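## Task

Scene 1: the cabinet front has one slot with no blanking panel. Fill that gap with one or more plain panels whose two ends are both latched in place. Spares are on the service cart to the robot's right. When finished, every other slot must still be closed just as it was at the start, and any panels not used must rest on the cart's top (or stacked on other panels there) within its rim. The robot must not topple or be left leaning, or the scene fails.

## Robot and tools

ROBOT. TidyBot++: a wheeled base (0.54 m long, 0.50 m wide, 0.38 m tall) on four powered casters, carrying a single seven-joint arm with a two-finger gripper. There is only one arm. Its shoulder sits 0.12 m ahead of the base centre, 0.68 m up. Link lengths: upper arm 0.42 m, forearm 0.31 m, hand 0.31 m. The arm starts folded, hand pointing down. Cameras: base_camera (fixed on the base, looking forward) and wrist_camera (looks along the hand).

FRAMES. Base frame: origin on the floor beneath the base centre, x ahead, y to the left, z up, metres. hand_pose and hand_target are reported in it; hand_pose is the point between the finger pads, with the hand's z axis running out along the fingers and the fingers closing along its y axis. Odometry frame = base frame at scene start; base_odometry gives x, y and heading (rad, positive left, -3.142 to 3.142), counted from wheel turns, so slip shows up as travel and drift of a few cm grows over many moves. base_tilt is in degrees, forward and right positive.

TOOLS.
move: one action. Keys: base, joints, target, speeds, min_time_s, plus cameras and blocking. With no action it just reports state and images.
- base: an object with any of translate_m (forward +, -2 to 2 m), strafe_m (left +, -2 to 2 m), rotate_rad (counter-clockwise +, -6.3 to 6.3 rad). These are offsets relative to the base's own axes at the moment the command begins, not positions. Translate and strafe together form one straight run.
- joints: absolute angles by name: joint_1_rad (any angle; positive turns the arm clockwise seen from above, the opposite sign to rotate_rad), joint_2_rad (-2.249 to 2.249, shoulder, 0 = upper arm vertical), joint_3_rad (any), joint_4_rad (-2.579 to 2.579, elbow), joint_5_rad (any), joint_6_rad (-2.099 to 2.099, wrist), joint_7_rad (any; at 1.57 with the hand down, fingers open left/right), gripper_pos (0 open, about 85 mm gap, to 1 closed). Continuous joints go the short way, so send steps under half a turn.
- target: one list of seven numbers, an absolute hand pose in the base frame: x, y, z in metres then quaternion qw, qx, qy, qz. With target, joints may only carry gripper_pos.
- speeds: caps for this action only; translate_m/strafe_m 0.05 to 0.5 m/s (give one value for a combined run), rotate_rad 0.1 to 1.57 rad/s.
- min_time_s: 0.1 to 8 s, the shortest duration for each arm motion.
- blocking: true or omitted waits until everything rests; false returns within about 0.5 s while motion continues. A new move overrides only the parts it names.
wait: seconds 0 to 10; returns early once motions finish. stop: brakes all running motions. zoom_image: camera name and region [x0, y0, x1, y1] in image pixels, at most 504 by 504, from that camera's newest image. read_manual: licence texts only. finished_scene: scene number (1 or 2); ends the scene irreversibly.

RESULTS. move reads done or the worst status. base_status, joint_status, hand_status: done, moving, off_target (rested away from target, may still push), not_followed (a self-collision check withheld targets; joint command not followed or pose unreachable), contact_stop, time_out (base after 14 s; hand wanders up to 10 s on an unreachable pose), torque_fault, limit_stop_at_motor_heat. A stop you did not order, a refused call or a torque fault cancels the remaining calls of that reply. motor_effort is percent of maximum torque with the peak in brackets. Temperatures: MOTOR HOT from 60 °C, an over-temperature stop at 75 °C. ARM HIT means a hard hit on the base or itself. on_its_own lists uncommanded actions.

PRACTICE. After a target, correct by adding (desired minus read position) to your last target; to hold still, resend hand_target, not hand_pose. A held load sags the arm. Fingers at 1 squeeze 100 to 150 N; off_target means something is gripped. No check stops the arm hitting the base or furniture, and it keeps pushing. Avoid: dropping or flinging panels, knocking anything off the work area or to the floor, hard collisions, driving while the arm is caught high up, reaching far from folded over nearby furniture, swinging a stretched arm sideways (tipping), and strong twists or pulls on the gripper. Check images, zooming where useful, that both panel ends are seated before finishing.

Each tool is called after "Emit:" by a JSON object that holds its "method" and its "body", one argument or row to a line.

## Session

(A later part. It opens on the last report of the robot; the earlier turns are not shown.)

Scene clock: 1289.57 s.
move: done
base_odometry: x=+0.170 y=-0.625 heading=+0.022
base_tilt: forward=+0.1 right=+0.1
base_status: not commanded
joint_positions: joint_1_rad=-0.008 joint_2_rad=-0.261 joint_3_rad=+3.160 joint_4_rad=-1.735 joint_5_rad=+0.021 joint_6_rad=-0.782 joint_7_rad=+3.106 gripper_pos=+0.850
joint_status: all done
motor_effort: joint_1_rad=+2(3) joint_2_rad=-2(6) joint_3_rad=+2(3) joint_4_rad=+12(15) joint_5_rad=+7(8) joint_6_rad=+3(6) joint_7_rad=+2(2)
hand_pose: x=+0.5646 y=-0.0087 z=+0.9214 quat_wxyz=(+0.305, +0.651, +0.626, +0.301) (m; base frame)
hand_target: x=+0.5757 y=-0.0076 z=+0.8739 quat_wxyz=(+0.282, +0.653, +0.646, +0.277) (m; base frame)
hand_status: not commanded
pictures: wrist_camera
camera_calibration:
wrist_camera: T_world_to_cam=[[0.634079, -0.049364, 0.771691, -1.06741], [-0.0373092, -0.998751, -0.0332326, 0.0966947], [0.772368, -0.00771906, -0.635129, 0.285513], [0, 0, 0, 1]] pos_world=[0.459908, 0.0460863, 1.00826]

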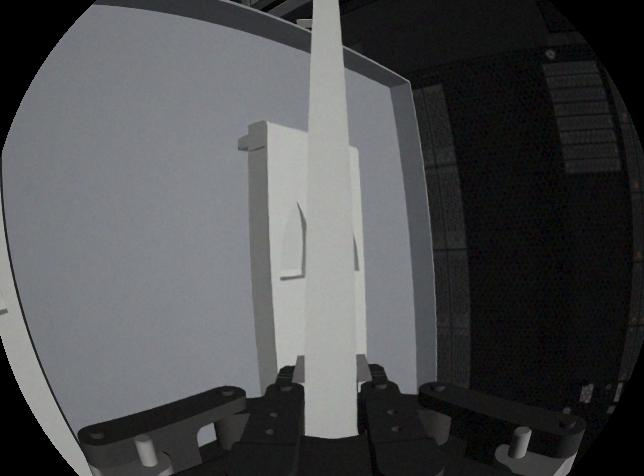

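Emit:
{"method": "move", "body": {
  "joints": {"joint_2_rad": -0.25, "joint_4_rad": -1.5, "joint_6_rad": -0.95},
  "min_time_s": 1.5
}}

Emit:
{"method": "move", "body": {
  "joints": {"joint_7_rad": 2.74},
  "min_time_s": 1,
  "cameras": ["wrist_camera"]
}}

Scene clock: 1334.13 s.
move: done
base_odometry: x=+0.170 y=-0.625 heading=+0.022
base_tilt: forward=+0.1 right=+0.1
base_status: not commanded
joint_positions: joint_1_rad=-0.008 joint_2_rad=-0.237 joint_3_rad=+3.159 joint_4_rad=-1.532 joint_5_rad=+0.021 joint_6_rad=-0.886 joint_7_rad=+3.109 gripper_pos=+0.850
joint_status: all done
motor_effort: joint_1_rad=+0(3) joint_2_rad=-11(12) joint_3_rad=+0(3) joint_4_rad=+19(20) joint_5_rad=+1(8) joint_6_rad=+9(10) joint_7_rad=-1(2)
hand_pose: x=+0.5780 y=-0.0092 z=+0.9981 quat_wxyz=(+0.329, +0.639, +0.615, +0.324) (m; base frame)
hand_target: x=+0.5651 y=-0.0081 z=+1.0055 quat_wxyz=(+0.323, +0.634, +0.626, +0.318) (m; base frame)
hand_status: not commanded
pictures: none

Scene clock: 1335.77 s.
move: done
base_odometry: x=+0.170 y=-0.625 heading=+0.022
base_tilt: forward=+0.1 right=+0.1
base_status: not commanded
joint_positions: joint_1_rad=-0.008 joint_2_rad=-0.237 joint_3_rad=+3.159 joint_4_rad=-1.532 joint_5_rad=+0.021 joint_6_rad=-0.887 joint_7_rad=+2.791 gripper_pos=+0.850
joint_status: all done
motor_effort: joint_1_rad=+0(1) joint_2_rad=-10(12) joint_3_rad=+1(1) joint_4_rad=+19(20) joint_5_rad=+0(1) joint_6_rad=+10(10) joint_7_rad=-1(2)
hand_pose: x=+0.5780 y=-0.0092 z=+0.9980 quat_wxyz=(+0.273, +0.729, +0.506, +0.372) (m; base frame)
hand_target: x=+0.5651 y=-0.0081 z=+1.0055 quat_wxyz=(+0.252, +0.748, +0.484, +0.377) (m; base frame)
hand_status: not commanded
pictures: wrist_camera
camera_calibration:
wrist_camera: T_world_to_cam=[[0.531884, -0.357338, 0.767729, -1.0748], [-0.211877, -0.933926, -0.287906, 0.454986], [0.819883, -0.00953138, -0.572452, 0.233824], [0, 0, 0, 1]] pos_world=[0.476363, 0.0430849, 1.09]

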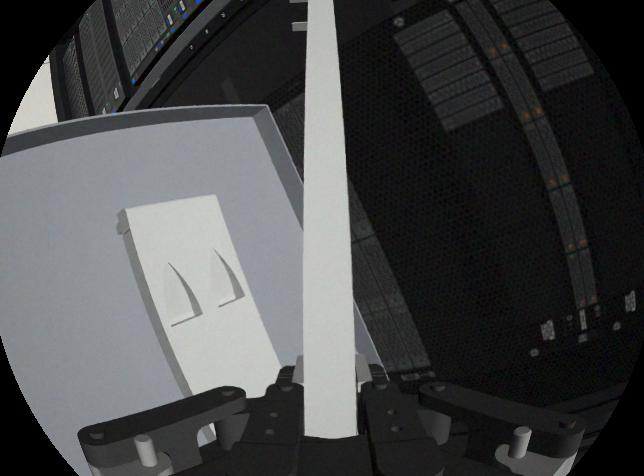

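Emit:
{"method": "move", "body": {
  "base": {"strafe_m": -0.035},
  "speeds": {"strafe_m": 0.1},
  "joints": {"joint_2_rad": -0.25, "joint_4_rad": -1.78, "joint_6_rad": -0.6},
  "min_time_s": 2,
  "cameras": ["wrist_camera"]
}}

Scene clock: 1355.43 s.
move: done
base_odometry: x=+0.171 y=-0.660 heading=+0.022
base_tilt: forward=+0.1 right=+0.1
base_status: done
joint_positions: joint_1_rad=-0.008 joint_2_rad=-0.237 joint_3_rad=+3.160 joint_4_rad=-1.775 joint_5_rad=+0.021 joint_6_rad=-0.692 joint_7_rad=+2.791 gripper_pos=+0.850
joint_status: all done
motor_effort: joint_1_rad=+0(2) joint_2_rad=-11(12) joint_3_rad=+0(2) joint_4_rad=+20(21) joint_5_rad=+1(2) joint_6_rad=+9(10) joint_7_rad=-1(1)
hand_pose: x=+0.5806 y=-0.0084 z=+0.9103 quat_wxyz=(+0.260, +0.737, +0.513, +0.355) (m; base frame)
hand_target: x=+0.5930 y=-0.0083 z=+0.9372 quat_wxyz=(+0.269, +0.734, +0.475, +0.403) (m; base frame)
hand_status: not commanded
pictures: wrist_camera
camera_calibration:
wrist_camera: T_world_to_cam=[[0.569949, -0.355555, 0.740769, -1.00615], [-0.222578, -0.93463, -0.277354, 0.427576], [0.79096, -0.00680149, -0.61183, 0.234082], [0, 0, 0, 1]] pos_world=[0.483472, 0.0434762, 1.00713]

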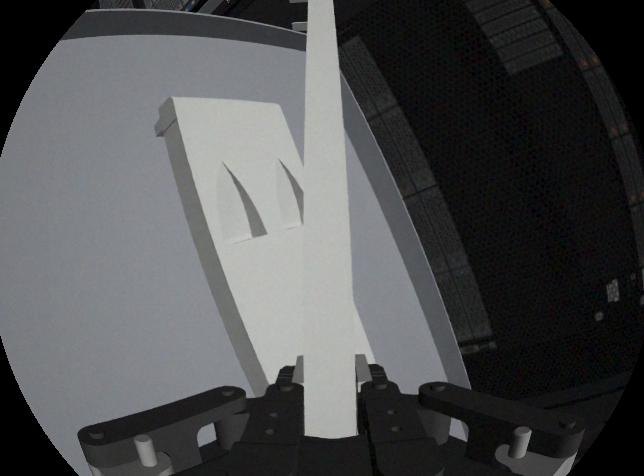

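Emit:
{"method": "move", "body": {
  "joints": {"joint_4_rad": -1.81},
  "min_time_s": 1
}}

Emit:
{"method": "move", "body": {
  "joints": {"joint_4_rad": -1.83},
  "min_time_s": 1,
  "cameras": ["wrist_camera"]
}}

Scene clock: 1366.07 s.
move: done
base_odometry: x=+0.171 y=-0.660 heading=+0.022
base_tilt: forward=+0.1 right=+0.2
base_status: not commanded
joint_positions: joint_1_rad=-0.008 joint_2_rad=-0.237 joint_3_rad=+3.160 joint_4_rad=-1.803 joint_5_rad=+0.021 joint_6_rad=-0.691 joint_7_rad=+2.791 gripper_pos=+0.850
joint_status: all done
motor_effort: joint_1_rad=+0(0) joint_2_rad=-10(12) joint_3_rad=+0(1) joint_4_rad=+19(21) joint_5_rad=+0(1) joint_6_rad=+9(9) joint_7_rad=-1(1)
hand_pose: x=+0.5756 y=-0.0083 z=+0.8951 quat_wxyz=(+0.253, +0.741, +0.517, +0.345) (m; base frame)
hand_target: x=+0.5882 y=-0.0081 z=+0.9199 quat_wxyz=(+0.262, +0.740, +0.479, +0.392) (m; base frame)
hand_status: not commanded
pictures: none

Scene clock: 1367.37 s.
move: done
base_odometry: x=+0.171 y=-0.660 heading=+0.022
base_tilt: forward=+0.1 right=+0.2
base_status: not commanded
joint_positions: joint_1_rad=-0.008 joint_2_rad=-0.237 joint_3_rad=+3.160 joint_4_rad=-1.823 joint_5_rad=+0.021 joint_6_rad=-0.691 joint_7_rad=+2.791 gripper_pos=+0.850
joint_status: all done
motor_effort: joint_1_rad=+0(1) joint_2_rad=-11(12) joint_3_rad=+0(1) joint_4_rad=+19(21) joint_5_rad=+0(1) joint_6_rad=+9(10) joint_7_rad=-1(1)
hand_pose: x=+0.5717 y=-0.0082 z=+0.8844 quat_wxyz=(+0.248, +0.745, +0.519, +0.338) (m; base frame)
hand_target: x=+0.5847 y=-0.0080 z=+0.9085 quat_wxyz=(+0.257, +0.744, +0.482, +0.385) (m; base frame)
hand_status: not commanded
pictures: wrist_camera
camera_calibration:
wrist_camera: T_world_to_cam=[[0.603313, -0.355777, 0.713748, -0.976925], [-0.234902, -0.934549, -0.267282, 0.416772], [0.762125, -0.00640578, -0.647398, 0.27321], [0, 0, 0, 1]] pos_world=[0.479072, 0.0436757, 0.98555]

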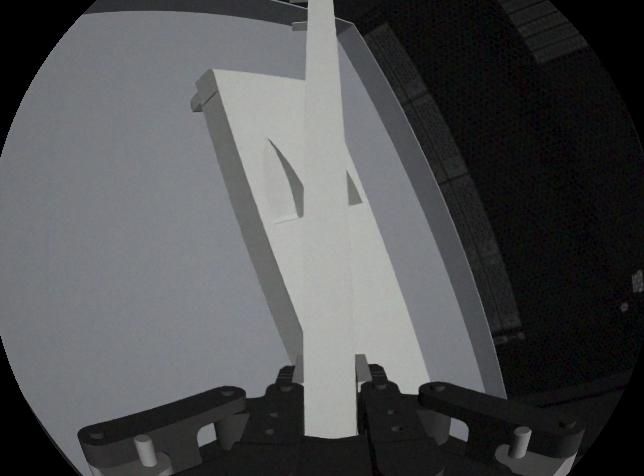

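Emit:
{"method": "move", "body": {
  "joints": {"joint_4_rad": -1.85},
  "min_time_s": 1
}}

Emit:
{"method": "move", "body": {
  "joints": {"joint_4_rad": -1.87},
  "min_time_s": 1,
  "cameras": ["wrist_camera"]
}}

Scene clock: 1373.50 s.
move: done
base_odometry: x=+0.171 y=-0.660 heading=+0.022
base_tilt: forward=+0.1 right=+0.1
base_status: not commanded
joint_positions: joint_1_rad=-0.008 joint_2_rad=-0.237 joint_3_rad=+3.160 joint_4_rad=-1.833 joint_5_rad=+0.021 joint_6_rad=-0.681 joint_7_rad=+2.788 gripper_pos=+0.850
joint_status: all done
motor_effort: joint_1_rad=+0(1) joint_2_rad=-10(12) joint_3_rad=+1(1) joint_4_rad=+18(20) joint_5_rad=+1(2) joint_6_rad=+8(9) joint_7_rad=+0(1)
hand_pose: x=+0.5716 y=-0.0081 z=+0.8810 quat_wxyz=(+0.247, +0.745, +0.518, +0.338) (m; base frame)
hand_target: x=+0.5810 y=-0.0079 z=+0.8972 quat_wxyz=(+0.252, +0.748, +0.484, +0.377) (m; base frame)
hand_status: not commanded
pictures: none

Scene clock: 1374.80 s.
move: done
base_odometry: x=+0.171 y=-0.660 heading=+0.022
base_tilt: forward=+0.1 right=+0.2
base_status: not commanded
joint_positions: joint_1_rad=-0.008 joint_2_rad=-0.240 joint_3_rad=+3.160 joint_4_rad=-1.843 joint_5_rad=+0.021 joint_6_rad=-0.669 joint_7_rad=+2.784 gripper_pos=+0.850
joint_status: all done
motor_effort: joint_1_rad=+0(1) joint_2_rad=-7(10) joint_3_rad=+1(1) joint_4_rad=+17(18) joint_5_rad=+2(3) joint_6_rad=+7(8) joint_7_rad=+0(1)
hand_pose: x=+0.5712 y=-0.0081 z=+0.8796 quat_wxyz=(+0.248, +0.745, +0.517, +0.341) (m; base frame)
hand_target: x=+0.5770 y=-0.0078 z=+0.8859 quat_wxyz=(+0.247, +0.752, +0.487, +0.370) (m; base frame)
hand_status: not commanded
pictures: wrist_camera
camera_calibration:
wrist_camera: T_world_to_cam=[[0.598907, -0.361136, 0.714766, -0.971674], [-0.236858, -0.932494, -0.272678, 0.421341], [0.764989, -0.00598952, -0.644015, 0.265997], [0, 0, 0, 1]] pos_world=[0.478256, 0.0435845, 0.980717]

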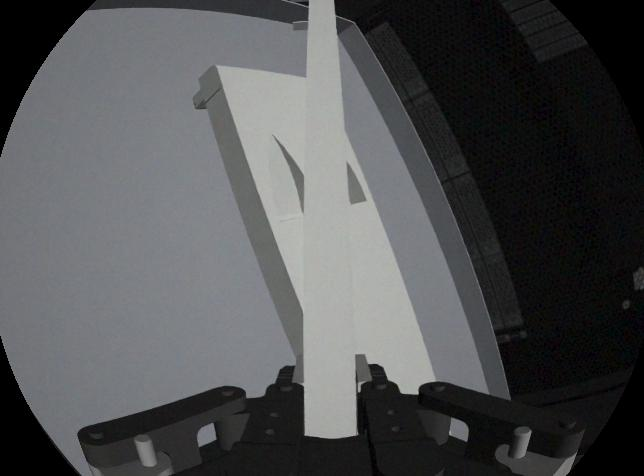

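Emit:
{"method": "move", "body": {
  "joints": {"gripper_pos": 0.7}
}}

Emit:
{"method": "move", "body": {
  "joints": {"gripper_pos": 0.5},
  "cameras": ["wrist_camera"]
}}

Scene clock: 1378.73 s.
move: done
base_odometry: x=+0.171 y=-0.660 heading=+0.022
base_tilt: forward=+0.1 right=+0.2
base_status: not commanded
joint_positions: joint_1_rad=-0.008 joint_2_rad=-0.240 joint_3_rad=+3.160 joint_4_rad=-1.854 joint_5_rad=+0.021 joint_6_rad=-0.668 joint_7_rad=+2.784 gripper_pos=+0.700
joint_status: all done
motor_effort: joint_1_rad=-1(1) joint_2_rad=-9(11) joint_3_rad=+0(1) joint_4_rad=+17(19) joint_5_rad=+1(2) joint_6_rad=+7(8) joint_7_rad=-1(1)
hand_pose: x=+0.5690 y=-0.0080 z=+0.8739 quat_wxyz=(+0.246, +0.747, +0.518, +0.337) (m; base frame)
hand_target: x=+0.5770 y=-0.0078 z=+0.8859 quat_wxyz=(+0.247, +0.752, +0.487, +0.370) (m; base frame)
hand_status: not commanded
pictures: none

Scene clock: 1379.37 s.
move: done
base_odometry: x=+0.171 y=-0.660 heading=+0.022
base_tilt: forward=+0.1 right=+0.2
base_status: not commanded
joint_positions: joint_1_rad=-0.008 joint_2_rad=-0.240 joint_3_rad=+3.160 joint_4_rad=-1.859 joint_5_rad=+0.021 joint_6_rad=-0.668 joint_7_rad=+2.784 gripper_pos=+0.500
joint_status: all done
motor_effort: joint_1_rad=+0(1) joint_2_rad=-10(11) joint_3_rad=+1(1) joint_4_rad=+19(19) joint_5_rad=+2(2) joint_6_rad=+8(8) joint_7_rad=+0(1)
hand_pose: x=+0.5680 y=-0.0080 z=+0.8713 quat_wxyz=(+0.244, +0.748, +0.518, +0.335) (m; base frame)
hand_target: x=+0.5770 y=-0.0078 z=+0.8859 quat_wxyz=(+0.247, +0.752, +0.487, +0.370) (m; base frame)
hand_status: not commanded
pictures: wrist_camera
camera_calibration:
wrist_camera: T_world_to_cam=[[0.609377, -0.361245, 0.705805, -0.961833], [-0.240854, -0.932452, -0.2693, 0.417719], [0.755413, -0.00589057, -0.655223, 0.278221], [0, 0, 0, 1]] pos_world=[0.476557, 0.0436845, 0.973655]

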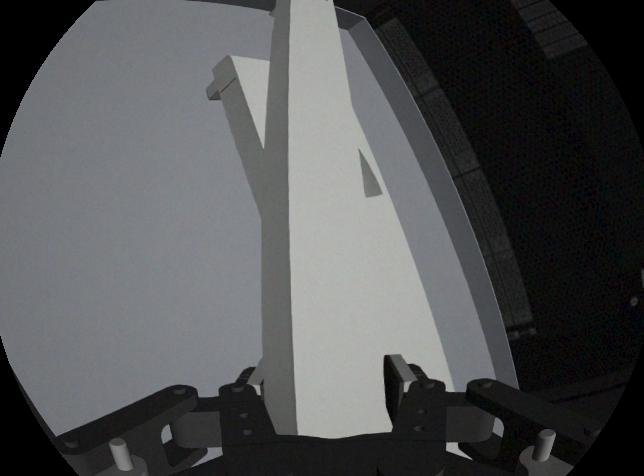

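Emit:
{"method": "move", "body": {
  "joints": {"gripper_pos": 0.2}
}}

Emit:
{"method": "move", "body": {
  "base": {"translate_m": -0.09},
  "speeds": {"translate_m": 0.1},
  "joints": {"joint_4_rad": -1.7, "joint_6_rad": -0.8},
  "min_time_s": 1.2,
  "cameras": ["wrist_camera"]
}}

Scene clock: 1395.13 s.
move: done
base_odometry: x=+0.171 y=-0.660 heading=+0.022
base_tilt: forward=+0.1 right=+0.1
base_status: not commanded
joint_positions: joint_1_rad=-0.008 joint_2_rad=-0.242 joint_3_rad=+3.160 joint_4_rad=-1.859 joint_5_rad=+0.021 joint_6_rad=-0.659 joint_7_rad=+2.784 gripper_pos=+0.200
joint_status: all done
motor_effort: joint_1_rad=+0(1) joint_2_rad=-8(10) joint_3_rad=+0(1) joint_4_rad=+16(19) joint_5_rad=+0(2) joint_6_rad=+6(8) joint_7_rad=-1(1)
hand_pose: x=+0.5695 y=-0.0080 z=+0.8741 quat_wxyz=(+0.247, +0.746, +0.517, +0.339) (m; base frame)
hand_target: x=+0.5770 y=-0.0078 z=+0.8859 quat_wxyz=(+0.247, +0.752, +0.487, +0.370) (m; base frame)
hand_status: not commanded
pictures: none

Scene clock: 1396.63 s.
move: done
base_odometry: x=+0.081 y=-0.662 heading=+0.022
base_tilt: forward=+0.1 right=+0.1
base_status: done
joint_positions: joint_1_rad=-0.008 joint_2_rad=-0.244 joint_3_rad=+3.160 joint_4_rad=-1.727 joint_5_rad=+0.021 joint_6_rad=-0.735 joint_7_rad=+2.784 gripper_pos=+0.200
joint_status: all done
motor_effort: joint_1_rad=+1(1) joint_2_rad=-10(12) joint_3_rad=+1(2) joint_4_rad=+18(20) joint_5_rad=+1(2) joint_6_rad=+9(9) joint_7_rad=+0(1)
hand_pose: x=+0.5790 y=-0.0087 z=+0.9304 quat_wxyz=(+0.263, +0.736, +0.509, +0.361) (m; base frame)
hand_target: x=+0.5693 y=-0.0078 z=+0.9319 quat_wxyz=(+0.239, +0.757, +0.490, +0.359) (m; base frame)
hand_status: not commanded
pictures: wrist_camera
camera_calibration:
wrist_camera: T_world_to_cam=[[0.558296, -0.361879, 0.746558, -1.01887], [-0.223161, -0.932195, -0.284977, 0.439981], [0.799065, -0.0075013, -0.601198, 0.233105], [0, 0, 0, 1]] pos_world=[0.480752, 0.0431889, 1.02617]

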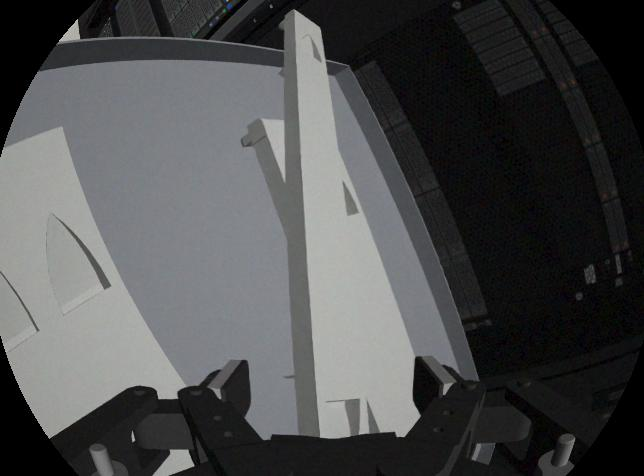

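Emit:
{"method": "move", "body": {
  "joints": {"joint_2_rad": -0.35, "joint_4_rad": -1.45, "joint_6_rad": -0.95, "joint_7_rad": 3.2},
  "min_time_s": 1.5,
  "cameras": ["wrist_camera"]
}}

Emit:
{"method": "zoom_image", "body": {
  "camera": "wrist_camera",
  "region": [60, 0, 460, 400]
}}

Scene clock: 1405.07 s.
move: done
base_odometry: x=+0.081 y=-0.662 heading=+0.022
base_tilt: forward=+0.1 right=+0.1
base_status: not commanded
joint_positions: joint_1_rad=-0.008 joint_2_rad=-0.333 joint_3_rad=+3.160 joint_4_rad=-1.474 joint_5_rad=+0.021 joint_6_rad=-0.881 joint_7_rad=+3.151 gripper_pos=+0.200
joint_status: all done
motor_effort: joint_1_rad=+0(1) joint_2_rad=-7(12) joint_3_rad=+1(1) joint_4_rad=+18(20) joint_5_rad=+1(2) joint_6_rad=+9(10) joint_7_rad=-1(1)
hand_pose: x=+0.5476 y=-0.0101 z=+1.0746 quat_wxyz=(+0.385, +0.599, +0.599, +0.366) (m; base frame)
hand_target: x=+0.5313 y=-0.0083 z=+1.0762 quat_wxyz=(+0.379, +0.593, +0.616, +0.355) (m; base frame)
hand_status: not commanded
pictures: wrist_camera
camera_calibration:
wrist_camera: T_world_to_cam=[[0.439011, -0.00595216, 0.898462, -1.20383], [-0.012153, -0.999926, -0.000686086, 0.0510249], [0.898399, -0.0106178, -0.439051, 0.116153], [0, 0, 0, 1]] pos_world=[0.424765, 0.045089, 1.13263]

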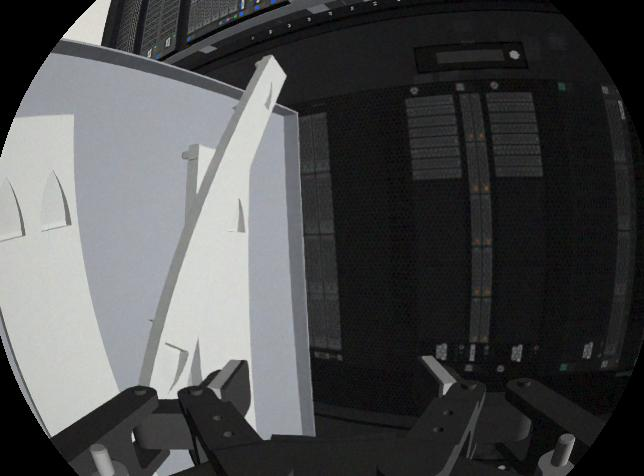

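Scaled by 1.260.

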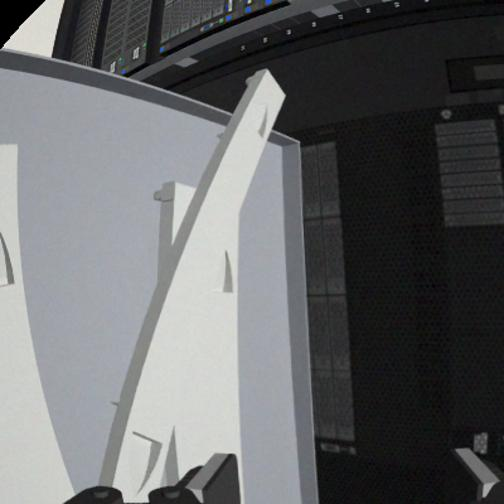

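Emit:
{"method": "move", "body": {
  "base": {"translate_m": 0.09},
  "speeds": {"translate_m": 0.1}
}}

Emit:
{"method": "move", "body": {
  "target": [0.575, 0.05, 0.955, 0, 0.8526, 0.5225, 0],
  "min_time_s": 2.5,
  "cameras": ["all"]
}}

Scene clock: 1430.27 s.
move: done
base_odometry: x=+0.171 y=-0.660 heading=+0.022
base_tilt: forward=+0.1 right=+0.1
base_status: done
joint_positions: joint_1_rad=-0.008 joint_2_rad=-0.342 joint_3_rad=+3.160 joint_4_rad=-1.474 joint_5_rad=+0.021 joint_6_rad=-0.882 joint_7_rad=+3.152 gripper_pos=+0.200
joint_status: not commanded
motor_effort: joint_1_rad=+0(1) joint_2_rad=-7(11) joint_3_rad=+1(2) joint_4_rad=+18(18) joint_5_rad=+0(2) joint_6_rad=+9(10) joint_7_rad=-1(1)
hand_pose: x=+0.5437 y=-0.0101 z=+1.0782 quat_wxyz=(+0.387, +0.598, +0.598, +0.368) (m; base frame)
hand_target: x=+0.5313 y=-0.0083 z=+1.0762 quat_wxyz=(+0.379, +0.593, +0.616, +0.355) (m; base frame)
hand_status: not commanded
pictures: none

Scene clock: 1440.90 s.
move: time_out
base_odometry: x=+0.171 y=-0.660 heading=+0.022
base_tilt: forward=+0.1 right=+0.1
base_status: not commanded
joint_positions: joint_1_rad=-0.120 joint_2_rad=+0.665 joint_3_rad=+3.161 joint_4_rad=+0.237 joint_5_rad=+0.008 joint_6_rad=-2.013 joint_7_rad=+2.520 gripper_pos=+0.200
joint_status: not commanded
motor_effort: joint_1_rad=+0(5) joint_2_rad=-28(38) joint_3_rad=+0(3) joint_4_rad=+9(19) joint_5_rad=+1(3) joint_6_rad=+7(10) joint_7_rad=+0(1)
hand_pose: x=+0.7066 y=+0.0653 z=+1.0605 quat_wxyz=(+0.148, +0.812, +0.471, +0.309) (m; base frame)
hand_target: x=+0.7051 y=+0.0661 z=+1.0595 quat_wxyz=(+0.145, +0.813, +0.473, +0.308) (m; base frame)
hand_status: time_out (0.169 m and 40.2 deg from the pose sent, 0.141 m and 69.4 deg at the start; a joint's target at an end of its range on 276 of 300 steps)
pictures: base_camera, wrist_camera
camera_calibration:
wrist_camera: T_world_to_cam=[[0.669162, -0.527898, 0.523015, -0.990891], [-0.369438, -0.847001, -0.382238, 0.775513], [0.644777, 0.0625575, -0.761806, 0.484678], [0, 0, 0, 1]] pos_world=[0.637061, 0.10345, 1.18391]

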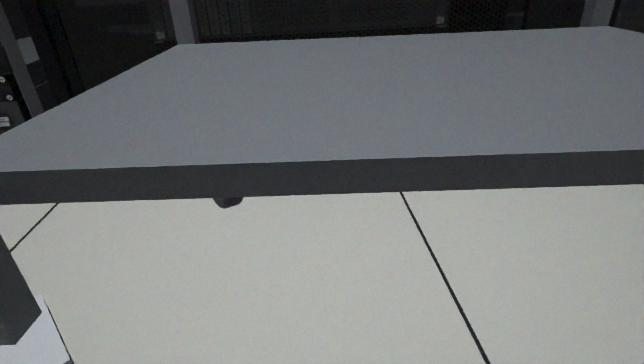

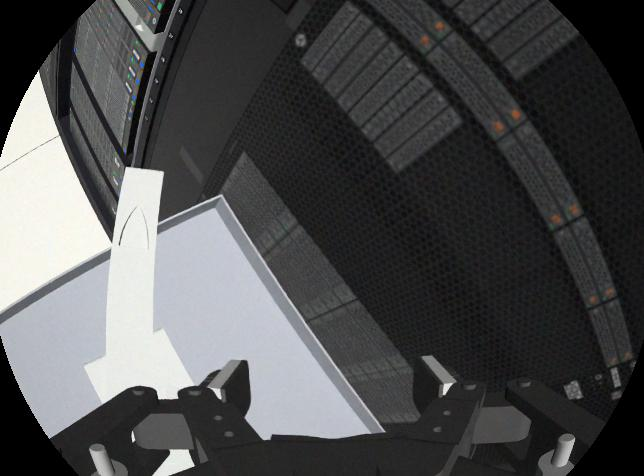

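Emit:
{"method": "move", "body": {
  "joints": {"joint_1_rad": -0.11, "joint_2_rad": 0.4, "joint_3_rad": 3.16, "joint_4_rad": -0.6, "joint_5_rad": 0.0, "joint_6_rad": -2.05, "joint_7_rad": 2.56, "gripper_pos": 0.1},
  "min_time_s": 2,
  "cameras": ["wrist_camera"]
}}

Scene clock: 1452.20 s.
move: done
base_odometry: x=+0.171 y=-0.660 heading=+0.022
base_tilt: forward=+0.1 right=+0.1
base_status: not commanded
joint_positions: joint_1_rad=-0.120 joint_2_rad=+0.437 joint_3_rad=+3.161 joint_4_rad=-0.587 joint_5_rad=+0.008 joint_6_rad=-2.013 joint_7_rad=+2.520 gripper_pos=+0.100
joint_status: all done
motor_effort: joint_1_rad=+0(1) joint_2_rad=-25(31) joint_3_rad=+0(1) joint_4_rad=+13(14) joint_5_rad=+0(2) joint_6_rad=+2(7) joint_7_rad=+0(1)
hand_pose: x=+0.5957 y=+0.0500 z=+0.9167 quat_wxyz=(+0.028, +0.865, +0.500, +0.045) (m; base frame)
hand_target: x=+0.5738 y=+0.0456 z=+0.9291 quat_wxyz=(+0.023, +0.856, +0.515, +0.040) (m; base frame)
hand_status: not commanded
pictures: wrist_camera
camera_calibration:
wrist_camera: T_world_to_cam=[[0.851941, -0.515957, 0.0893616, -0.561566], [-0.512273, -0.856586, -0.0619438, 0.458487], [0.108506, 0.00699494, -0.994071, 0.982744], [0, 0, 0, 1]] pos_world=[0.606657, 0.0961161, 1.0555]

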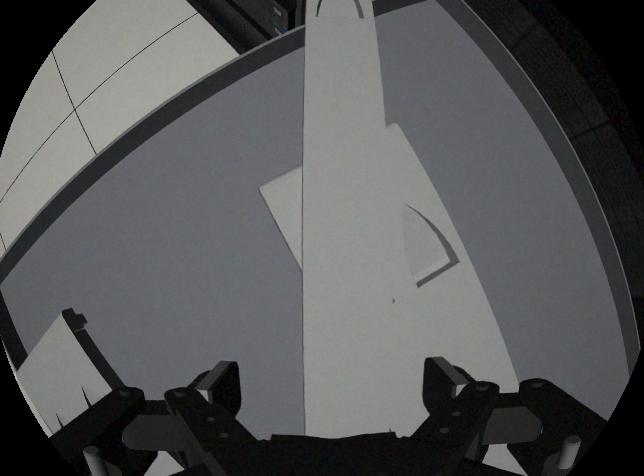

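Emit:
{"method": "zoom_image", "body": {
  "camera": "wrist_camera",
  "region": [240, 180, 520, 460]
}}

Emit:
{"method": "zoom_image", "body": {
  "camera": "wrist_camera",
  "region": [240, 0, 480, 200]
}}

Scaled by 1.800.

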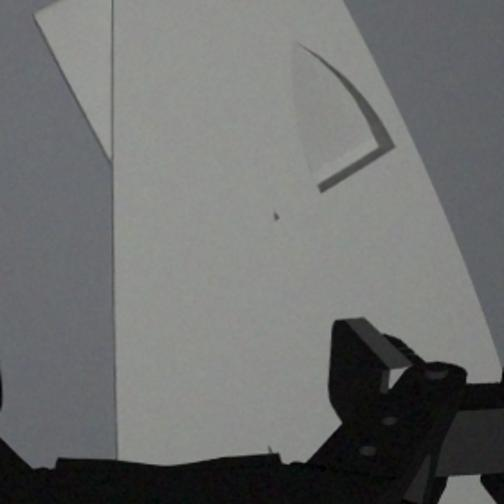

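Scaled by 2.100.

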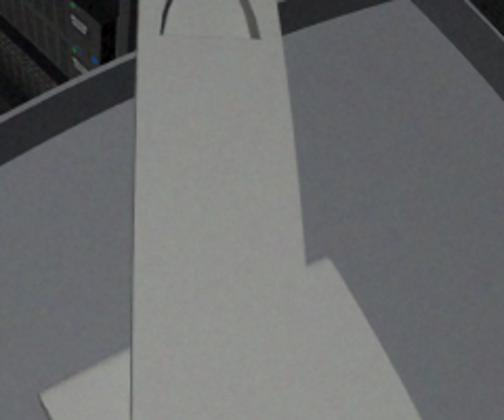

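Emit:
{"method": "move", "body": {
  "joints": {"joint_4_rad": -0.7},
  "min_time_s": 1.2,
  "cameras": ["wrist_camera"]
}}

Scene clock: 1516.73 s.
move: done
base_odometry: x=+0.171 y=-0.660 heading=+0.022
base_tilt: forward=+0.1 right=+0.2
base_status: not commanded
joint_positions: joint_1_rad=-0.120 joint_2_rad=+0.429 joint_3_rad=+3.161 joint_4_rad=-0.680 joint_5_rad=+0.008 joint_6_rad=-2.013 joint_7_rad=+2.520 gripper_pos=+0.100
joint_status: all done
motor_effort: joint_1_rad=+0(1) joint_2_rad=-26(27) joint_3_rad=+0(1) joint_4_rad=+12(14) joint_5_rad=+1(2) joint_6_rad=+0(2) joint_7_rad=+0(1)
hand_pose: x=+0.5793 y=+0.0480 z=+0.8934 quat_wxyz=(+0.011, +0.866, +0.500, +0.006) (m; base frame)
hand_target: x=+0.5584 y=+0.0439 z=+0.9006 quat_wxyz=(+0.001, +0.857, +0.515, -0.005) (m; base frame)
hand_status: not commanded
pictures: wrist_camera
camera_calibration:
wrist_camera: T_world_to_cam=[[0.856252, -0.516088, 0.022046, -0.488813], [-0.515959, -0.856534, -0.0116397, 0.404157], [0.0248903, -0.00140835, -0.999689, 1.01519], [0, 0, 0, 1]] pos_world=[0.601808, 0.0953332, 1.03035]

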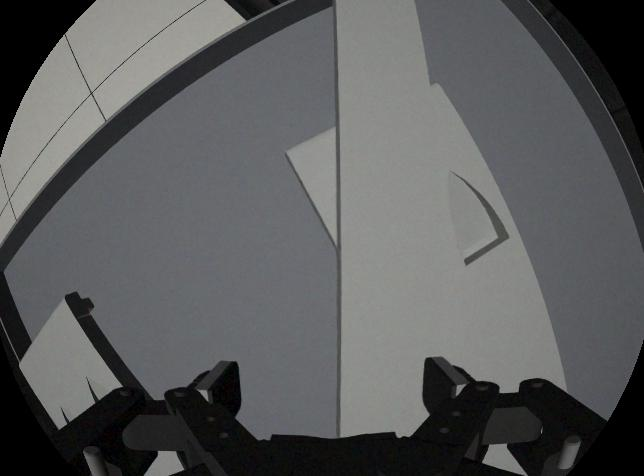

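Emit:
{"method": "move", "body": {
  "joints": {"joint_1_rad": -0.055, "joint_2_rad": 0.5, "joint_4_rad": -0.57, "joint_6_rad": -2.09, "joint_7_rad": 2.6},
  "min_time_s": 1.2,
  "cameras": ["wrist_camera"]
}}

Scene clock: 1528.80 s.
move: done
base_odometry: x=+0.171 y=-0.660 heading=+0.022
base_tilt: forward=+0.1 right=+0.1
base_status: not commanded
joint_positions: joint_1_rad=-0.070 joint_2_rad=+0.467 joint_3_rad=+3.161 joint_4_rad=-0.594 joint_5_rad=+0.008 joint_6_rad=-2.024 joint_7_rad=+2.551 gripper_pos=+0.100
joint_status: all done
motor_effort: joint_1_rad=+0(2) joint_2_rad=-26(29) joint_3_rad=+0(1) joint_4_rad=+13(14) joint_5_rad=+0(2) joint_6_rad=+1(3) joint_7_rad=+0(1)
hand_pose: x=+0.5999 y=+0.0263 z=+0.9000 quat_wxyz=(+0.020, +0.870, +0.492, +0.022) (m; base frame)
hand_target: x=+0.5905 y=+0.0215 z=+0.8907 quat_wxyz=(+0.000, +0.861, +0.509, -0.010) (m; base frame)
hand_status: not commanded
pictures: wrist_camera
camera_calibration:
wrist_camera: T_world_to_cam=[[0.845356, -0.53167, 0.0519629, -0.537894], [-0.530761, -0.846951, -0.0310946, 0.422419], [0.0605421, -0.00129387, -0.998165, 0.998502], [0, 0, 0, 1]] pos_world=[0.618464, 0.0730783, 1.03776]

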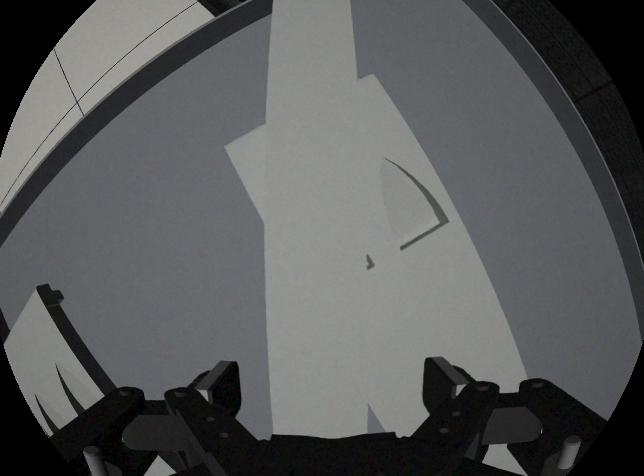

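Emit:
{"method": "move", "body": {
  "joints": {"joint_2_rad": 0.548},
  "min_time_s": 1
}}

Emit:
{"method": "move", "body": {
  "joints": {"gripper_pos": 0.75},
  "cameras": ["wrist_camera"]
}}

Scene clock: 1535.03 s.
move: done
base_odometry: x=+0.171 y=-0.660 heading=+0.022
base_tilt: forward=+0.1 right=+0.1
base_status: not commanded
joint_positions: joint_1_rad=-0.070 joint_2_rad=+0.514 joint_3_rad=+3.161 joint_4_rad=-0.594 joint_5_rad=+0.008 joint_6_rad=-2.024 joint_7_rad=+2.551 gripper_pos=+0.100
joint_status: all done
motor_effort: joint_1_rad=+0(1) joint_2_rad=-29(29) joint_3_rad=+0(1) joint_4_rad=+13(14) joint_5_rad=+1(2) joint_6_rad=+1(2) joint_7_rad=-1(1)
hand_pose: x=+0.6095 y=+0.0269 z=+0.8773 quat_wxyz=(+0.010, +0.870, +0.492, +0.001) (m; base frame)
hand_target: x=+0.5999 y=+0.0220 z=+0.8678 quat_wxyz=(-0.012, +0.860, +0.509, -0.031) (m; base frame)
hand_status: not commanded
pictures: none

Scene clock: 1535.97 s.
move: off_target
base_odometry: x=+0.171 y=-0.660 heading=+0.022
base_tilt: forward=+0.2 right=+0.1
base_status: not commanded
joint_positions: joint_1_rad=-0.068 joint_2_rad=+0.517 joint_3_rad=+3.161 joint_4_rad=-0.578 joint_5_rad=+0.008 joint_6_rad=-2.029 joint_7_rad=+2.552 gripper_pos=+0.553
joint_status: gripper_pos off_target (ended at +0.553, target +0.750)
motor_effort: joint_1_rad=+0(1) joint_2_rad=-27(30) joint_3_rad=+0(1) joint_4_rad=+12(14) joint_5_rad=+1(2) joint_6_rad=+2(2) joint_7_rad=+0(1)
hand_pose: x=+0.6113 y=+0.0262 z=+0.8806 quat_wxyz=(+0.012, +0.871, +0.492, +0.005) (m; base frame)
hand_target: x=+0.5999 y=+0.0220 z=+0.8678 quat_wxyz=(-0.012, +0.860, +0.509, -0.031) (m; base frame)
hand_status: not commanded
pictures: wrist_camera
camera_calibration:
wrist_camera: T_world_to_cam=[[0.846272, -0.532319, 0.0214582, -0.520178], [-0.532265, -0.846534, -0.00864336, 0.408924], [0.0227661, -0.00410682, -0.999732, 1.00304], [0, 0, 0, 1]] pos_world=[0.635032, 0.073386, 1.01747]

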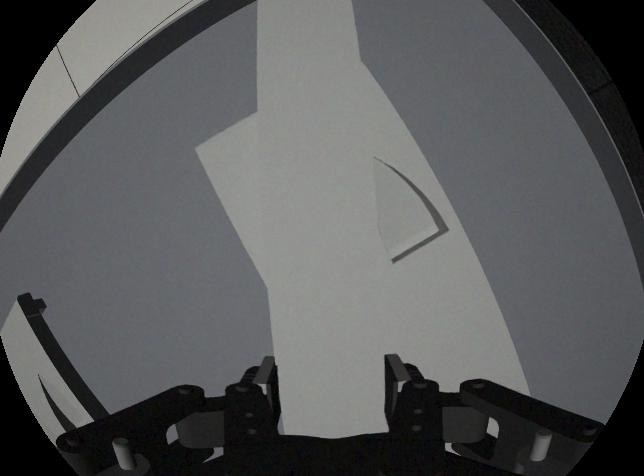

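Emit:
{"method": "move", "body": {
  "joints": {"joint_2_rad": 0.37},
  "min_time_s": 1.5
}}

Emit:
{"method": "move", "body": {
  "base": {"strafe_m": -0.145},
  "speeds": {"strafe_m": 0.1},
  "joints": {"joint_1_rad": -0.03, "joint_2_rad": 0.345, "joint_4_rad": -0.64, "joint_6_rad": -2.09, "joint_7_rad": 3.19},
  "min_time_s": 2.5,
  "cameras": ["wrist_camera"]
}}

Scene clock: 1555.83 s.
move: done
base_odometry: x=+0.171 y=-0.660 heading=+0.022
base_tilt: forward=+0.1 right=+0.1
base_status: not commanded
joint_positions: joint_1_rad=-0.068 joint_2_rad=+0.401 joint_3_rad=+3.161 joint_4_rad=-0.577 joint_5_rad=+0.008 joint_6_rad=-2.030 joint_7_rad=+2.552 gripper_pos=+0.553
joint_status: all done
motor_effort: joint_1_rad=+0(1) joint_2_rad=-25(31) joint_3_rad=+0(1) joint_4_rad=+13(14) joint_5_rad=+1(2) joint_6_rad=+2(3) joint_7_rad=+0(1)
hand_pose: x=+0.5849 y=+0.0244 z=+0.9361 quat_wxyz=(+0.036, +0.869, +0.490, +0.056) (m; base frame)
hand_target: x=+0.5595 y=+0.0198 z=+0.9501 quat_wxyz=(+0.029, +0.860, +0.508, +0.048) (m; base frame)
hand_status: not commanded
pictures: none

Scene clock: 1558.93 s.
move: done
base_odometry: x=+0.174 y=-0.805 heading=+0.022
base_tilt: forward=+0.1 right=+0.1
base_status: done
joint_positions: joint_1_rad=-0.045 joint_2_rad=+0.386 joint_3_rad=+3.161 joint_4_rad=-0.629 joint_5_rad=+0.008 joint_6_rad=-2.030 joint_7_rad=+3.141 gripper_pos=+0.553
joint_status: all done
motor_effort: joint_1_rad=+0(2) joint_2_rad=-25(28) joint_3_rad=+0(1) joint_4_rad=+13(14) joint_5_rad=+0(2) joint_6_rad=+2(4) joint_7_rad=+0(2)
hand_pose: x=+0.5744 y=+0.0134 z=+0.9273 quat_wxyz=(+0.038, +0.698, +0.714, +0.029) (m; base frame)
hand_target: x=+0.5441 y=+0.0084 z=+0.9409 quat_wxyz=(+0.026, +0.685, +0.728, +0.021) (m; base frame)
hand_status: not commanded
pictures: wrist_camera
camera_calibration:
wrist_camera: T_world_to_cam=[[0.995671, 0.00408535, 0.0928571, -0.656052], [0.00405818, -0.999992, 0.000481425, 0.0642854], [0.0928582, -0.00010251, -0.995679, 1.00647], [0, 0, 0, 1]] pos_world=[0.559492, 0.0670682, 1.06301]

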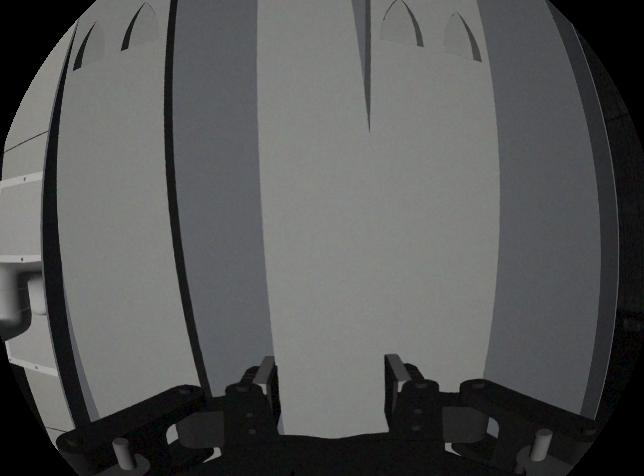

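Emit:
{"method": "move", "body": {
  "base": {"translate_m": -0.024},
  "speeds": {"translate_m": 0.1},
  "joints": {"joint_4_rad": -0.77, "joint_6_rad": -1.87},
  "min_time_s": 1.5,
  "cameras": ["wrist_camera"]
}}

Scene clock: 1572.47 s.
move: done
base_odometry: x=+0.150 y=-0.806 heading=+0.022
base_tilt: forward=+0.1 right=+0.1
base_status: done
joint_positions: joint_1_rad=-0.044 joint_2_rad=+0.372 joint_3_rad=+3.161 joint_4_rad=-0.761 joint_5_rad=+0.008 joint_6_rad=-1.939 joint_7_rad=+3.142 gripper_pos=+0.553
joint_status: all done
motor_effort: joint_1_rad=+0(2) joint_2_rad=-26(27) joint_3_rad=+1(1) joint_4_rad=+14(15) joint_5_rad=+1(2) joint_6_rad=+1(2) joint_7_rad=+0(1)
hand_pose: x=+0.5784 y=+0.0123 z=+0.8964 quat_wxyz=(+0.029, +0.699, +0.715, +0.020) (m; base frame)
hand_target: x=+0.5922 y=+0.0088 z=+0.9086 quat_wxyz=(+0.058, +0.683, +0.726, +0.052) (m; base frame)
hand_status: not commanded
pictures: wrist_camera
camera_calibration:
wrist_camera: T_world_to_cam=[[0.997774, 0.00372998, 0.0665794, -0.634759], [0.00366134, -0.999993, 0.0011529, 0.062903], [0.0665832, -0.00090656, -0.99778, 0.992324], [0, 0, 0, 1]] pos_world=[0.567043, 0.0661698, 1.03231]

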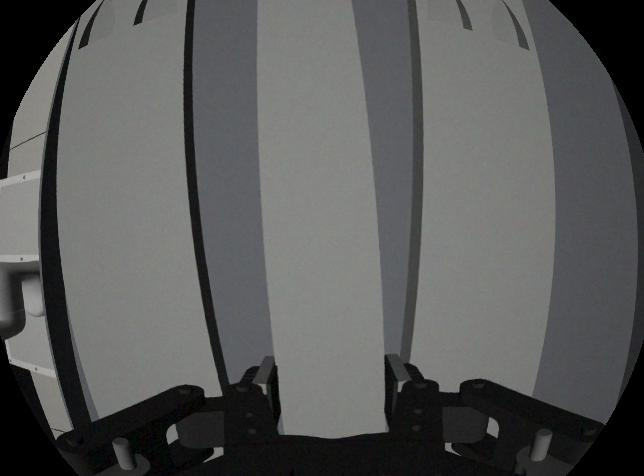

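Emit:
{"method": "move", "body": {
  "joints": {"joint_4_rad": -0.85, "joint_6_rad": -1.83},
  "min_time_s": 1.2
}}

Emit:
{"method": "move", "body": {
  "joints": {"joint_4_rad": -0.875},
  "min_time_s": 0.8
}}

Emit:
{"method": "move", "body": {
  "joints": {"joint_4_rad": -0.9},
  "min_time_s": 0.8,
  "cameras": ["wrist_camera"]
}}

Scene clock: 1582.37 s.
move: done
base_odometry: x=+0.150 y=-0.806 heading=+0.022
base_tilt: forward=+0.1 right=+0.1
base_status: not commanded
joint_positions: joint_1_rad=-0.044 joint_2_rad=+0.362 joint_3_rad=+3.161 joint_4_rad=-0.823 joint_5_rad=+0.008 joint_6_rad=-1.891 joint_7_rad=+3.145 gripper_pos=+0.554
joint_status: all done
motor_effort: joint_1_rad=+2(2) joint_2_rad=-22(26) joint_3_rad=+1(2) joint_4_rad=+12(14) joint_5_rad=+1(2) joint_6_rad=+1(2) joint_7_rad=-1(1)
hand_pose: x=+0.5796 y=+0.0122 z=+0.8831 quat_wxyz=(+0.028, +0.697, +0.716, +0.019) (m; base frame)
hand_target: x=+0.5901 y=+0.0086 z=+0.8839 quat_wxyz=(+0.044, +0.684, +0.727, +0.038) (m; base frame)
hand_status: not commanded
pictures: none

Scene clock: 1583.43 s.
move: done
base_odometry: x=+0.150 y=-0.806 heading=+0.022
base_tilt: forward=+0.1 right=+0.2
base_status: not commanded
joint_positions: joint_1_rad=-0.044 joint_2_rad=+0.353 joint_3_rad=+3.161 joint_4_rad=-0.837 joint_5_rad=+0.008 joint_6_rad=-1.878 joint_7_rad=+3.145 gripper_pos=+0.554
joint_status: all done
motor_effort: joint_1_rad=+1(3) joint_2_rad=-22(22) joint_3_rad=+2(2) joint_4_rad=+10(12) joint_5_rad=+1(2) joint_6_rad=-1(1) joint_7_rad=-1(1)
hand_pose: x=+0.5792 y=+0.0121 z=+0.8829 quat_wxyz=(+0.031, +0.697, +0.716, +0.021) (m; base frame)
hand_target: x=+0.5851 y=+0.0085 z=+0.8758 quat_wxyz=(+0.035, +0.684, +0.728, +0.030) (m; base frame)
hand_status: not commanded
pictures: none

Scene clock: 1584.50 s.
move: done
base_odometry: x=+0.150 y=-0.806 heading=+0.022
base_tilt: forward=+0.1 right=+0.1
base_status: not commanded
joint_positions: joint_1_rad=-0.044 joint_2_rad=+0.342 joint_3_rad=+3.161 joint_4_rad=-0.854 joint_5_rad=+0.008 joint_6_rad=-1.871 joint_7_rad=+3.145 gripper_pos=+0.554
joint_status: all done
motor_effort: joint_1_rad=+3(3) joint_2_rad=-18(21) joint_3_rad=+1(3) joint_4_rad=+9(10) joint_5_rad=+2(3) joint_6_rad=-2(2) joint_7_rad=+0(1)
hand_pose: x=+0.5760 y=+0.0120 z=+0.8825 quat_wxyz=(+0.031, +0.697, +0.716, +0.022) (m; base frame)
hand_target: x=+0.5800 y=+0.0084 z=+0.8677 quat_wxyz=(+0.026, +0.685, +0.728, +0.021) (m; base frame)
hand_status: not commanded
pictures: wrist_camera
camera_calibration:
wrist_camera: T_world_to_cam=[[0.997442, 0.00805466, 0.0710274, -0.635178], [0.00800884, -0.999967, 0.000929945, 0.0603048], [0.0710326, -0.00035872, -0.997474, 0.975816], [0, 0, 0, 1]] pos_world=[0.563755, 0.0657691, 1.01841]

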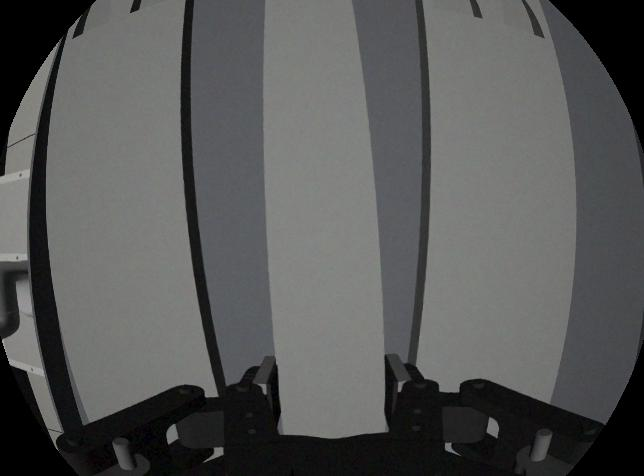

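Emit:
{"method": "move", "body": {
  "joints": {"joint_2_rad": 0.38, "joint_4_rad": -0.94},
  "min_time_s": 1,
  "cameras": ["wrist_camera"]
}}

Scene clock: 1594.77 s.
move: off_target
base_odometry: x=+0.150 y=-0.806 heading=+0.022
base_tilt: forward=+0.1 right=+0.1
base_status: not commanded
joint_positions: joint_1_rad=-0.044 joint_2_rad=+0.333 joint_3_rad=+3.159 joint_4_rad=-0.873 joint_5_rad=+0.008 joint_6_rad=-1.871 joint_7_rad=+3.145 gripper_pos=+0.554
joint_status: joint_4_rad off_target (ended at -0.873, target -0.940); the others done
motor_effort: joint_1_rad=+3(4) joint_2_rad=-13(19) joint_3_rad=+3(3) joint_4_rad=+5(9) joint_5_rad=+4(6) joint_6_rad=+0(2) joint_7_rad=+3(3)
hand_pose: x=+0.5704 y=+0.0123 z=+0.8808 quat_wxyz=(+0.027, +0.697, +0.717, +0.018) (m; base frame)
hand_target: x=+0.5771 y=+0.0083 z=+0.8392 quat_wxyz=(-0.001, +0.685, +0.728, -0.005) (m; base frame)
hand_status: not commanded
pictures: wrist_camera
camera_calibration:
wrist_camera: T_world_to_cam=[[0.998057, 0.0092149, 0.0616183, -0.621555], [0.00920079, -0.999958, 0.000512781, 0.0602974], [0.0616204, 0.0000551514, -0.9981, 0.980403], [0, 0, 0, 1]] pos_world=[0.55938, 0.0659684, 1.01681]

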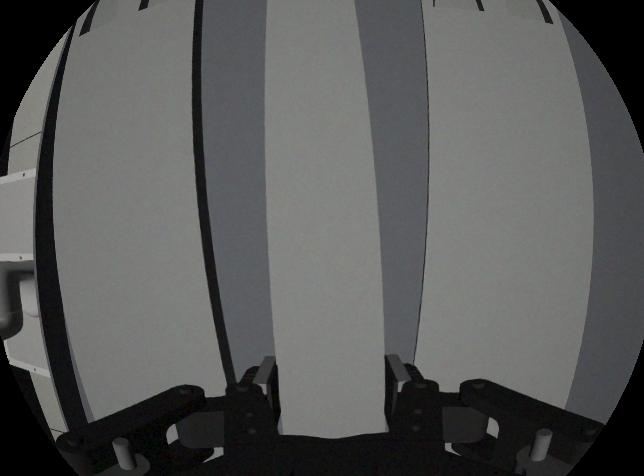

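Emit:
{"method": "move", "body": {
  "joints": {"joint_2_rad": 0.36, "joint_4_rad": -0.875},
  "min_time_s": 0.6
}}

Emit:
{"method": "move", "body": {
  "joints": {"gripper_pos": 0.25},
  "cameras": ["wrist_camera"]
}}

Scene clock: 1605.13 s.
move: done
base_odometry: x=+0.150 y=-0.806 heading=+0.022
base_tilt: forward=+0.1 right=+0.1
base_status: not commanded
joint_positions: joint_1_rad=-0.044 joint_2_rad=+0.333 joint_3_rad=+3.159 joint_4_rad=-0.871 joint_5_rad=+0.008 joint_6_rad=-1.871 joint_7_rad=+3.147 gripper_pos=+0.554
joint_status: all done
motor_effort: joint_1_rad=+2(4) joint_2_rad=-20(20) joint_3_rad=+2(3) joint_4_rad=+11(11) joint_5_rad=+1(5) joint_6_rad=+0(1) joint_7_rad=+0(3)
hand_pose: x=+0.5709 y=+0.0123 z=+0.8817 quat_wxyz=(+0.028, +0.696, +0.717, +0.019) (m; base frame)
hand_target: x=+0.5880 y=+0.0086 z=+0.8687 quat_wxyz=(+0.030, +0.685, +0.728, +0.024) (m; base frame)
hand_status: not commanded
pictures: none

Scene clock: 1605.97 s.
move: done
base_odometry: x=+0.150 y=-0.806 heading=+0.022
base_tilt: forward=+0.1 right=+0.1
base_status: not commanded
joint_positions: joint_1_rad=-0.041 joint_2_rad=+0.339 joint_3_rad=+3.159 joint_4_rad=-0.875 joint_5_rad=+0.008 joint_6_rad=-1.871 joint_7_rad=+3.147 gripper_pos=+0.250
joint_status: all done
motor_effort: joint_1_rad=+0(2) joint_2_rad=-24(25) joint_3_rad=+0(2) joint_4_rad=+14(14) joint_5_rad=+1(2) joint_6_rad=+2(2) joint_7_rad=+0(1)
hand_pose: x=+0.5713 y=+0.0113 z=+0.8778 quat_wxyz=(+0.025, +0.697, +0.716, +0.016) (m; base frame)
hand_target: x=+0.5880 y=+0.0086 z=+0.8687 quat_wxyz=(+0.030, +0.685, +0.728, +0.024) (m; base frame)
hand_status: not commanded
pictures: wrist_camera
camera_calibration:
wrist_camera: T_world_to_cam=[[0.998478, 0.0082508, 0.0545323, -0.616258], [0.00821911, -0.999966, 0.000805408, 0.059637], [0.0545371, -0.000355975, -0.998512, 0.981713], [0, 0, 0, 1]] pos_world=[0.56129, 0.0650691, 1.01381]

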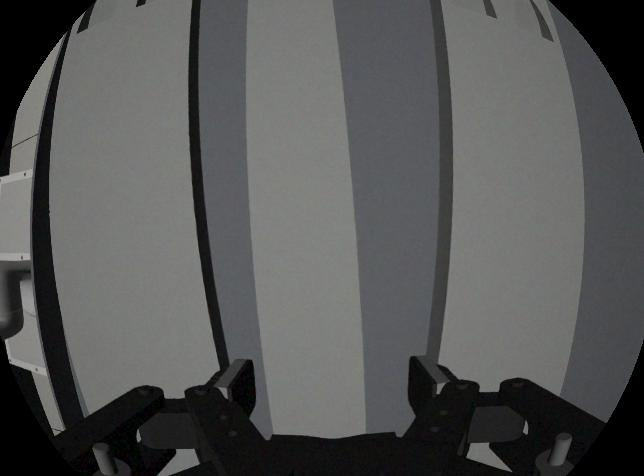

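Emit:
{"method": "move", "body": {
  "joints": {"joint_1_rad": -0.165, "joint_2_rad": 0.3, "joint_7_rad": 3.1},
  "min_time_s": 1,
  "cameras": ["wrist_camera"]
}}

Scene clock: 1618.93 s.
move: done
base_odometry: x=+0.150 y=-0.806 heading=+0.022
base_tilt: forward=+0.1 right=+0.1
base_status: not commanded
joint_positions: joint_1_rad=-0.154 joint_2_rad=+0.332 joint_3_rad=+3.159 joint_4_rad=-0.875 joint_5_rad=+0.008 joint_6_rad=-1.871 joint_7_rad=+3.140 gripper_pos=+0.250
joint_status: all done
motor_effort: joint_1_rad=+0(1) joint_2_rad=-24(25) joint_3_rad=+0(1) joint_4_rad=+14(15) joint_5_rad=+1(1) joint_6_rad=+1(2) joint_7_rad=+0(1)
hand_pose: x=+0.5659 y=+0.0621 z=+0.8806 quat_wxyz=(+0.026, +0.658, +0.752, +0.020) (m; base frame)
hand_target: x=+0.5707 y=+0.0696 z=+0.8965 quat_wxyz=(+0.046, +0.667, +0.742, +0.051) (m; base frame)
hand_status: not commanded
pictures: wrist_camera
camera_calibration:
wrist_camera: T_world_to_cam=[[0.991589, 0.114194, 0.0609103, -0.619749], [0.114394, -0.993435, 0.000209076, 0.0504829], [0.0605344, 0.00676045, -0.998143, 0.98079], [0, 0, 0, 1]] pos_world=[0.54939, 0.114293, 1.01671]

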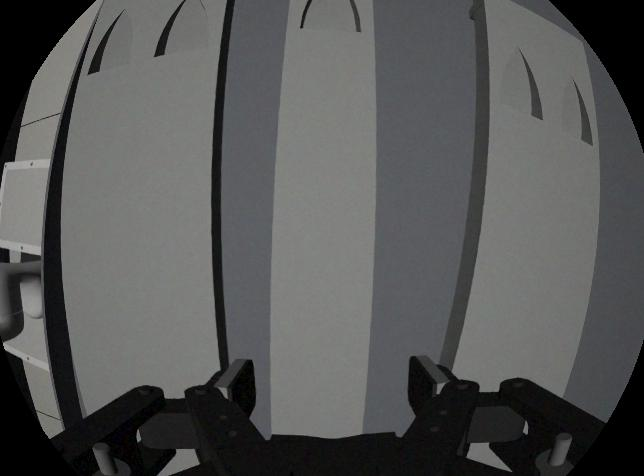

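Emit:
{"method": "move", "body": {
  "base": {"translate_m": 0.013},
  "speeds": {"translate_m": 0.05},
  "joints": {"joint_6_rad": -1.99, "joint_7_rad": 3.07},
  "min_time_s": 1,
  "cameras": ["wrist_camera"]
}}

Emit:
{"method": "zoom_image", "body": {
  "camera": "wrist_camera",
  "region": [180, 240, 500, 476]
}}

Scene clock: 1632.63 s.
move: done
base_odometry: x=+0.163 y=-0.805 heading=+0.022
base_tilt: forward=+0.1 right=+0.1
base_status: done
joint_positions: joint_1_rad=-0.155 joint_2_rad=+0.326 joint_3_rad=+3.159 joint_4_rad=-0.875 joint_5_rad=+0.008 joint_6_rad=-1.927 joint_7_rad=+3.119 gripper_pos=+0.250
joint_status: all done
motor_effort: joint_1_rad=+0(2) joint_2_rad=-23(27) joint_3_rad=+0(1) joint_4_rad=+14(14) joint_5_rad=+0(2) joint_6_rad=+1(2) joint_7_rad=+0(1)
hand_pose: x=+0.5473 y=+0.0597 z=+0.8826 quat_wxyz=(+0.009, +0.666, +0.746, +0.001) (m; base frame)
hand_target: x=+0.5215 y=+0.0623 z=+0.8937 quat_wxyz=(-0.005, +0.680, +0.733, -0.011) (m; base frame)
hand_status: not commanded
pictures: wrist_camera
camera_calibration:
wrist_camera: T_world_to_cam=[[0.995613, 0.0929207, 0.0109966, -0.558018], [0.0929178, -0.995673, 0.000779232, 0.0615576], [0.0110215, 0.000245971, -0.999939, 1.01298], [0, 0, 0, 1]] pos_world=[0.538686, 0.112894, 1.01901]

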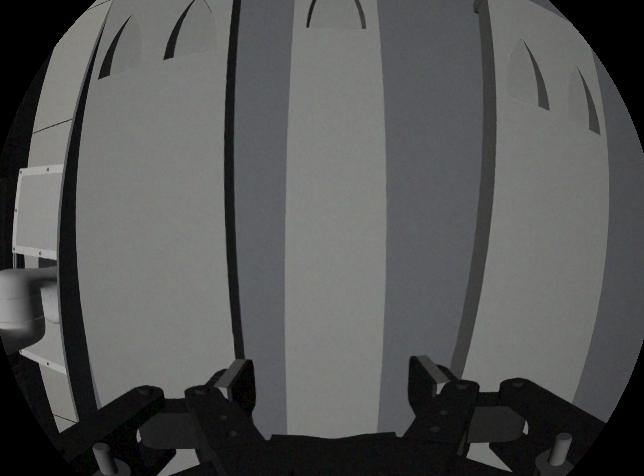

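Scaled by 1.575.

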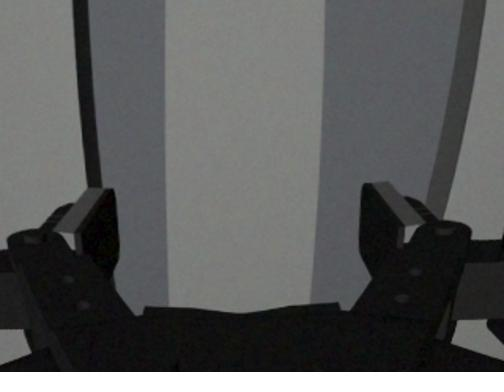

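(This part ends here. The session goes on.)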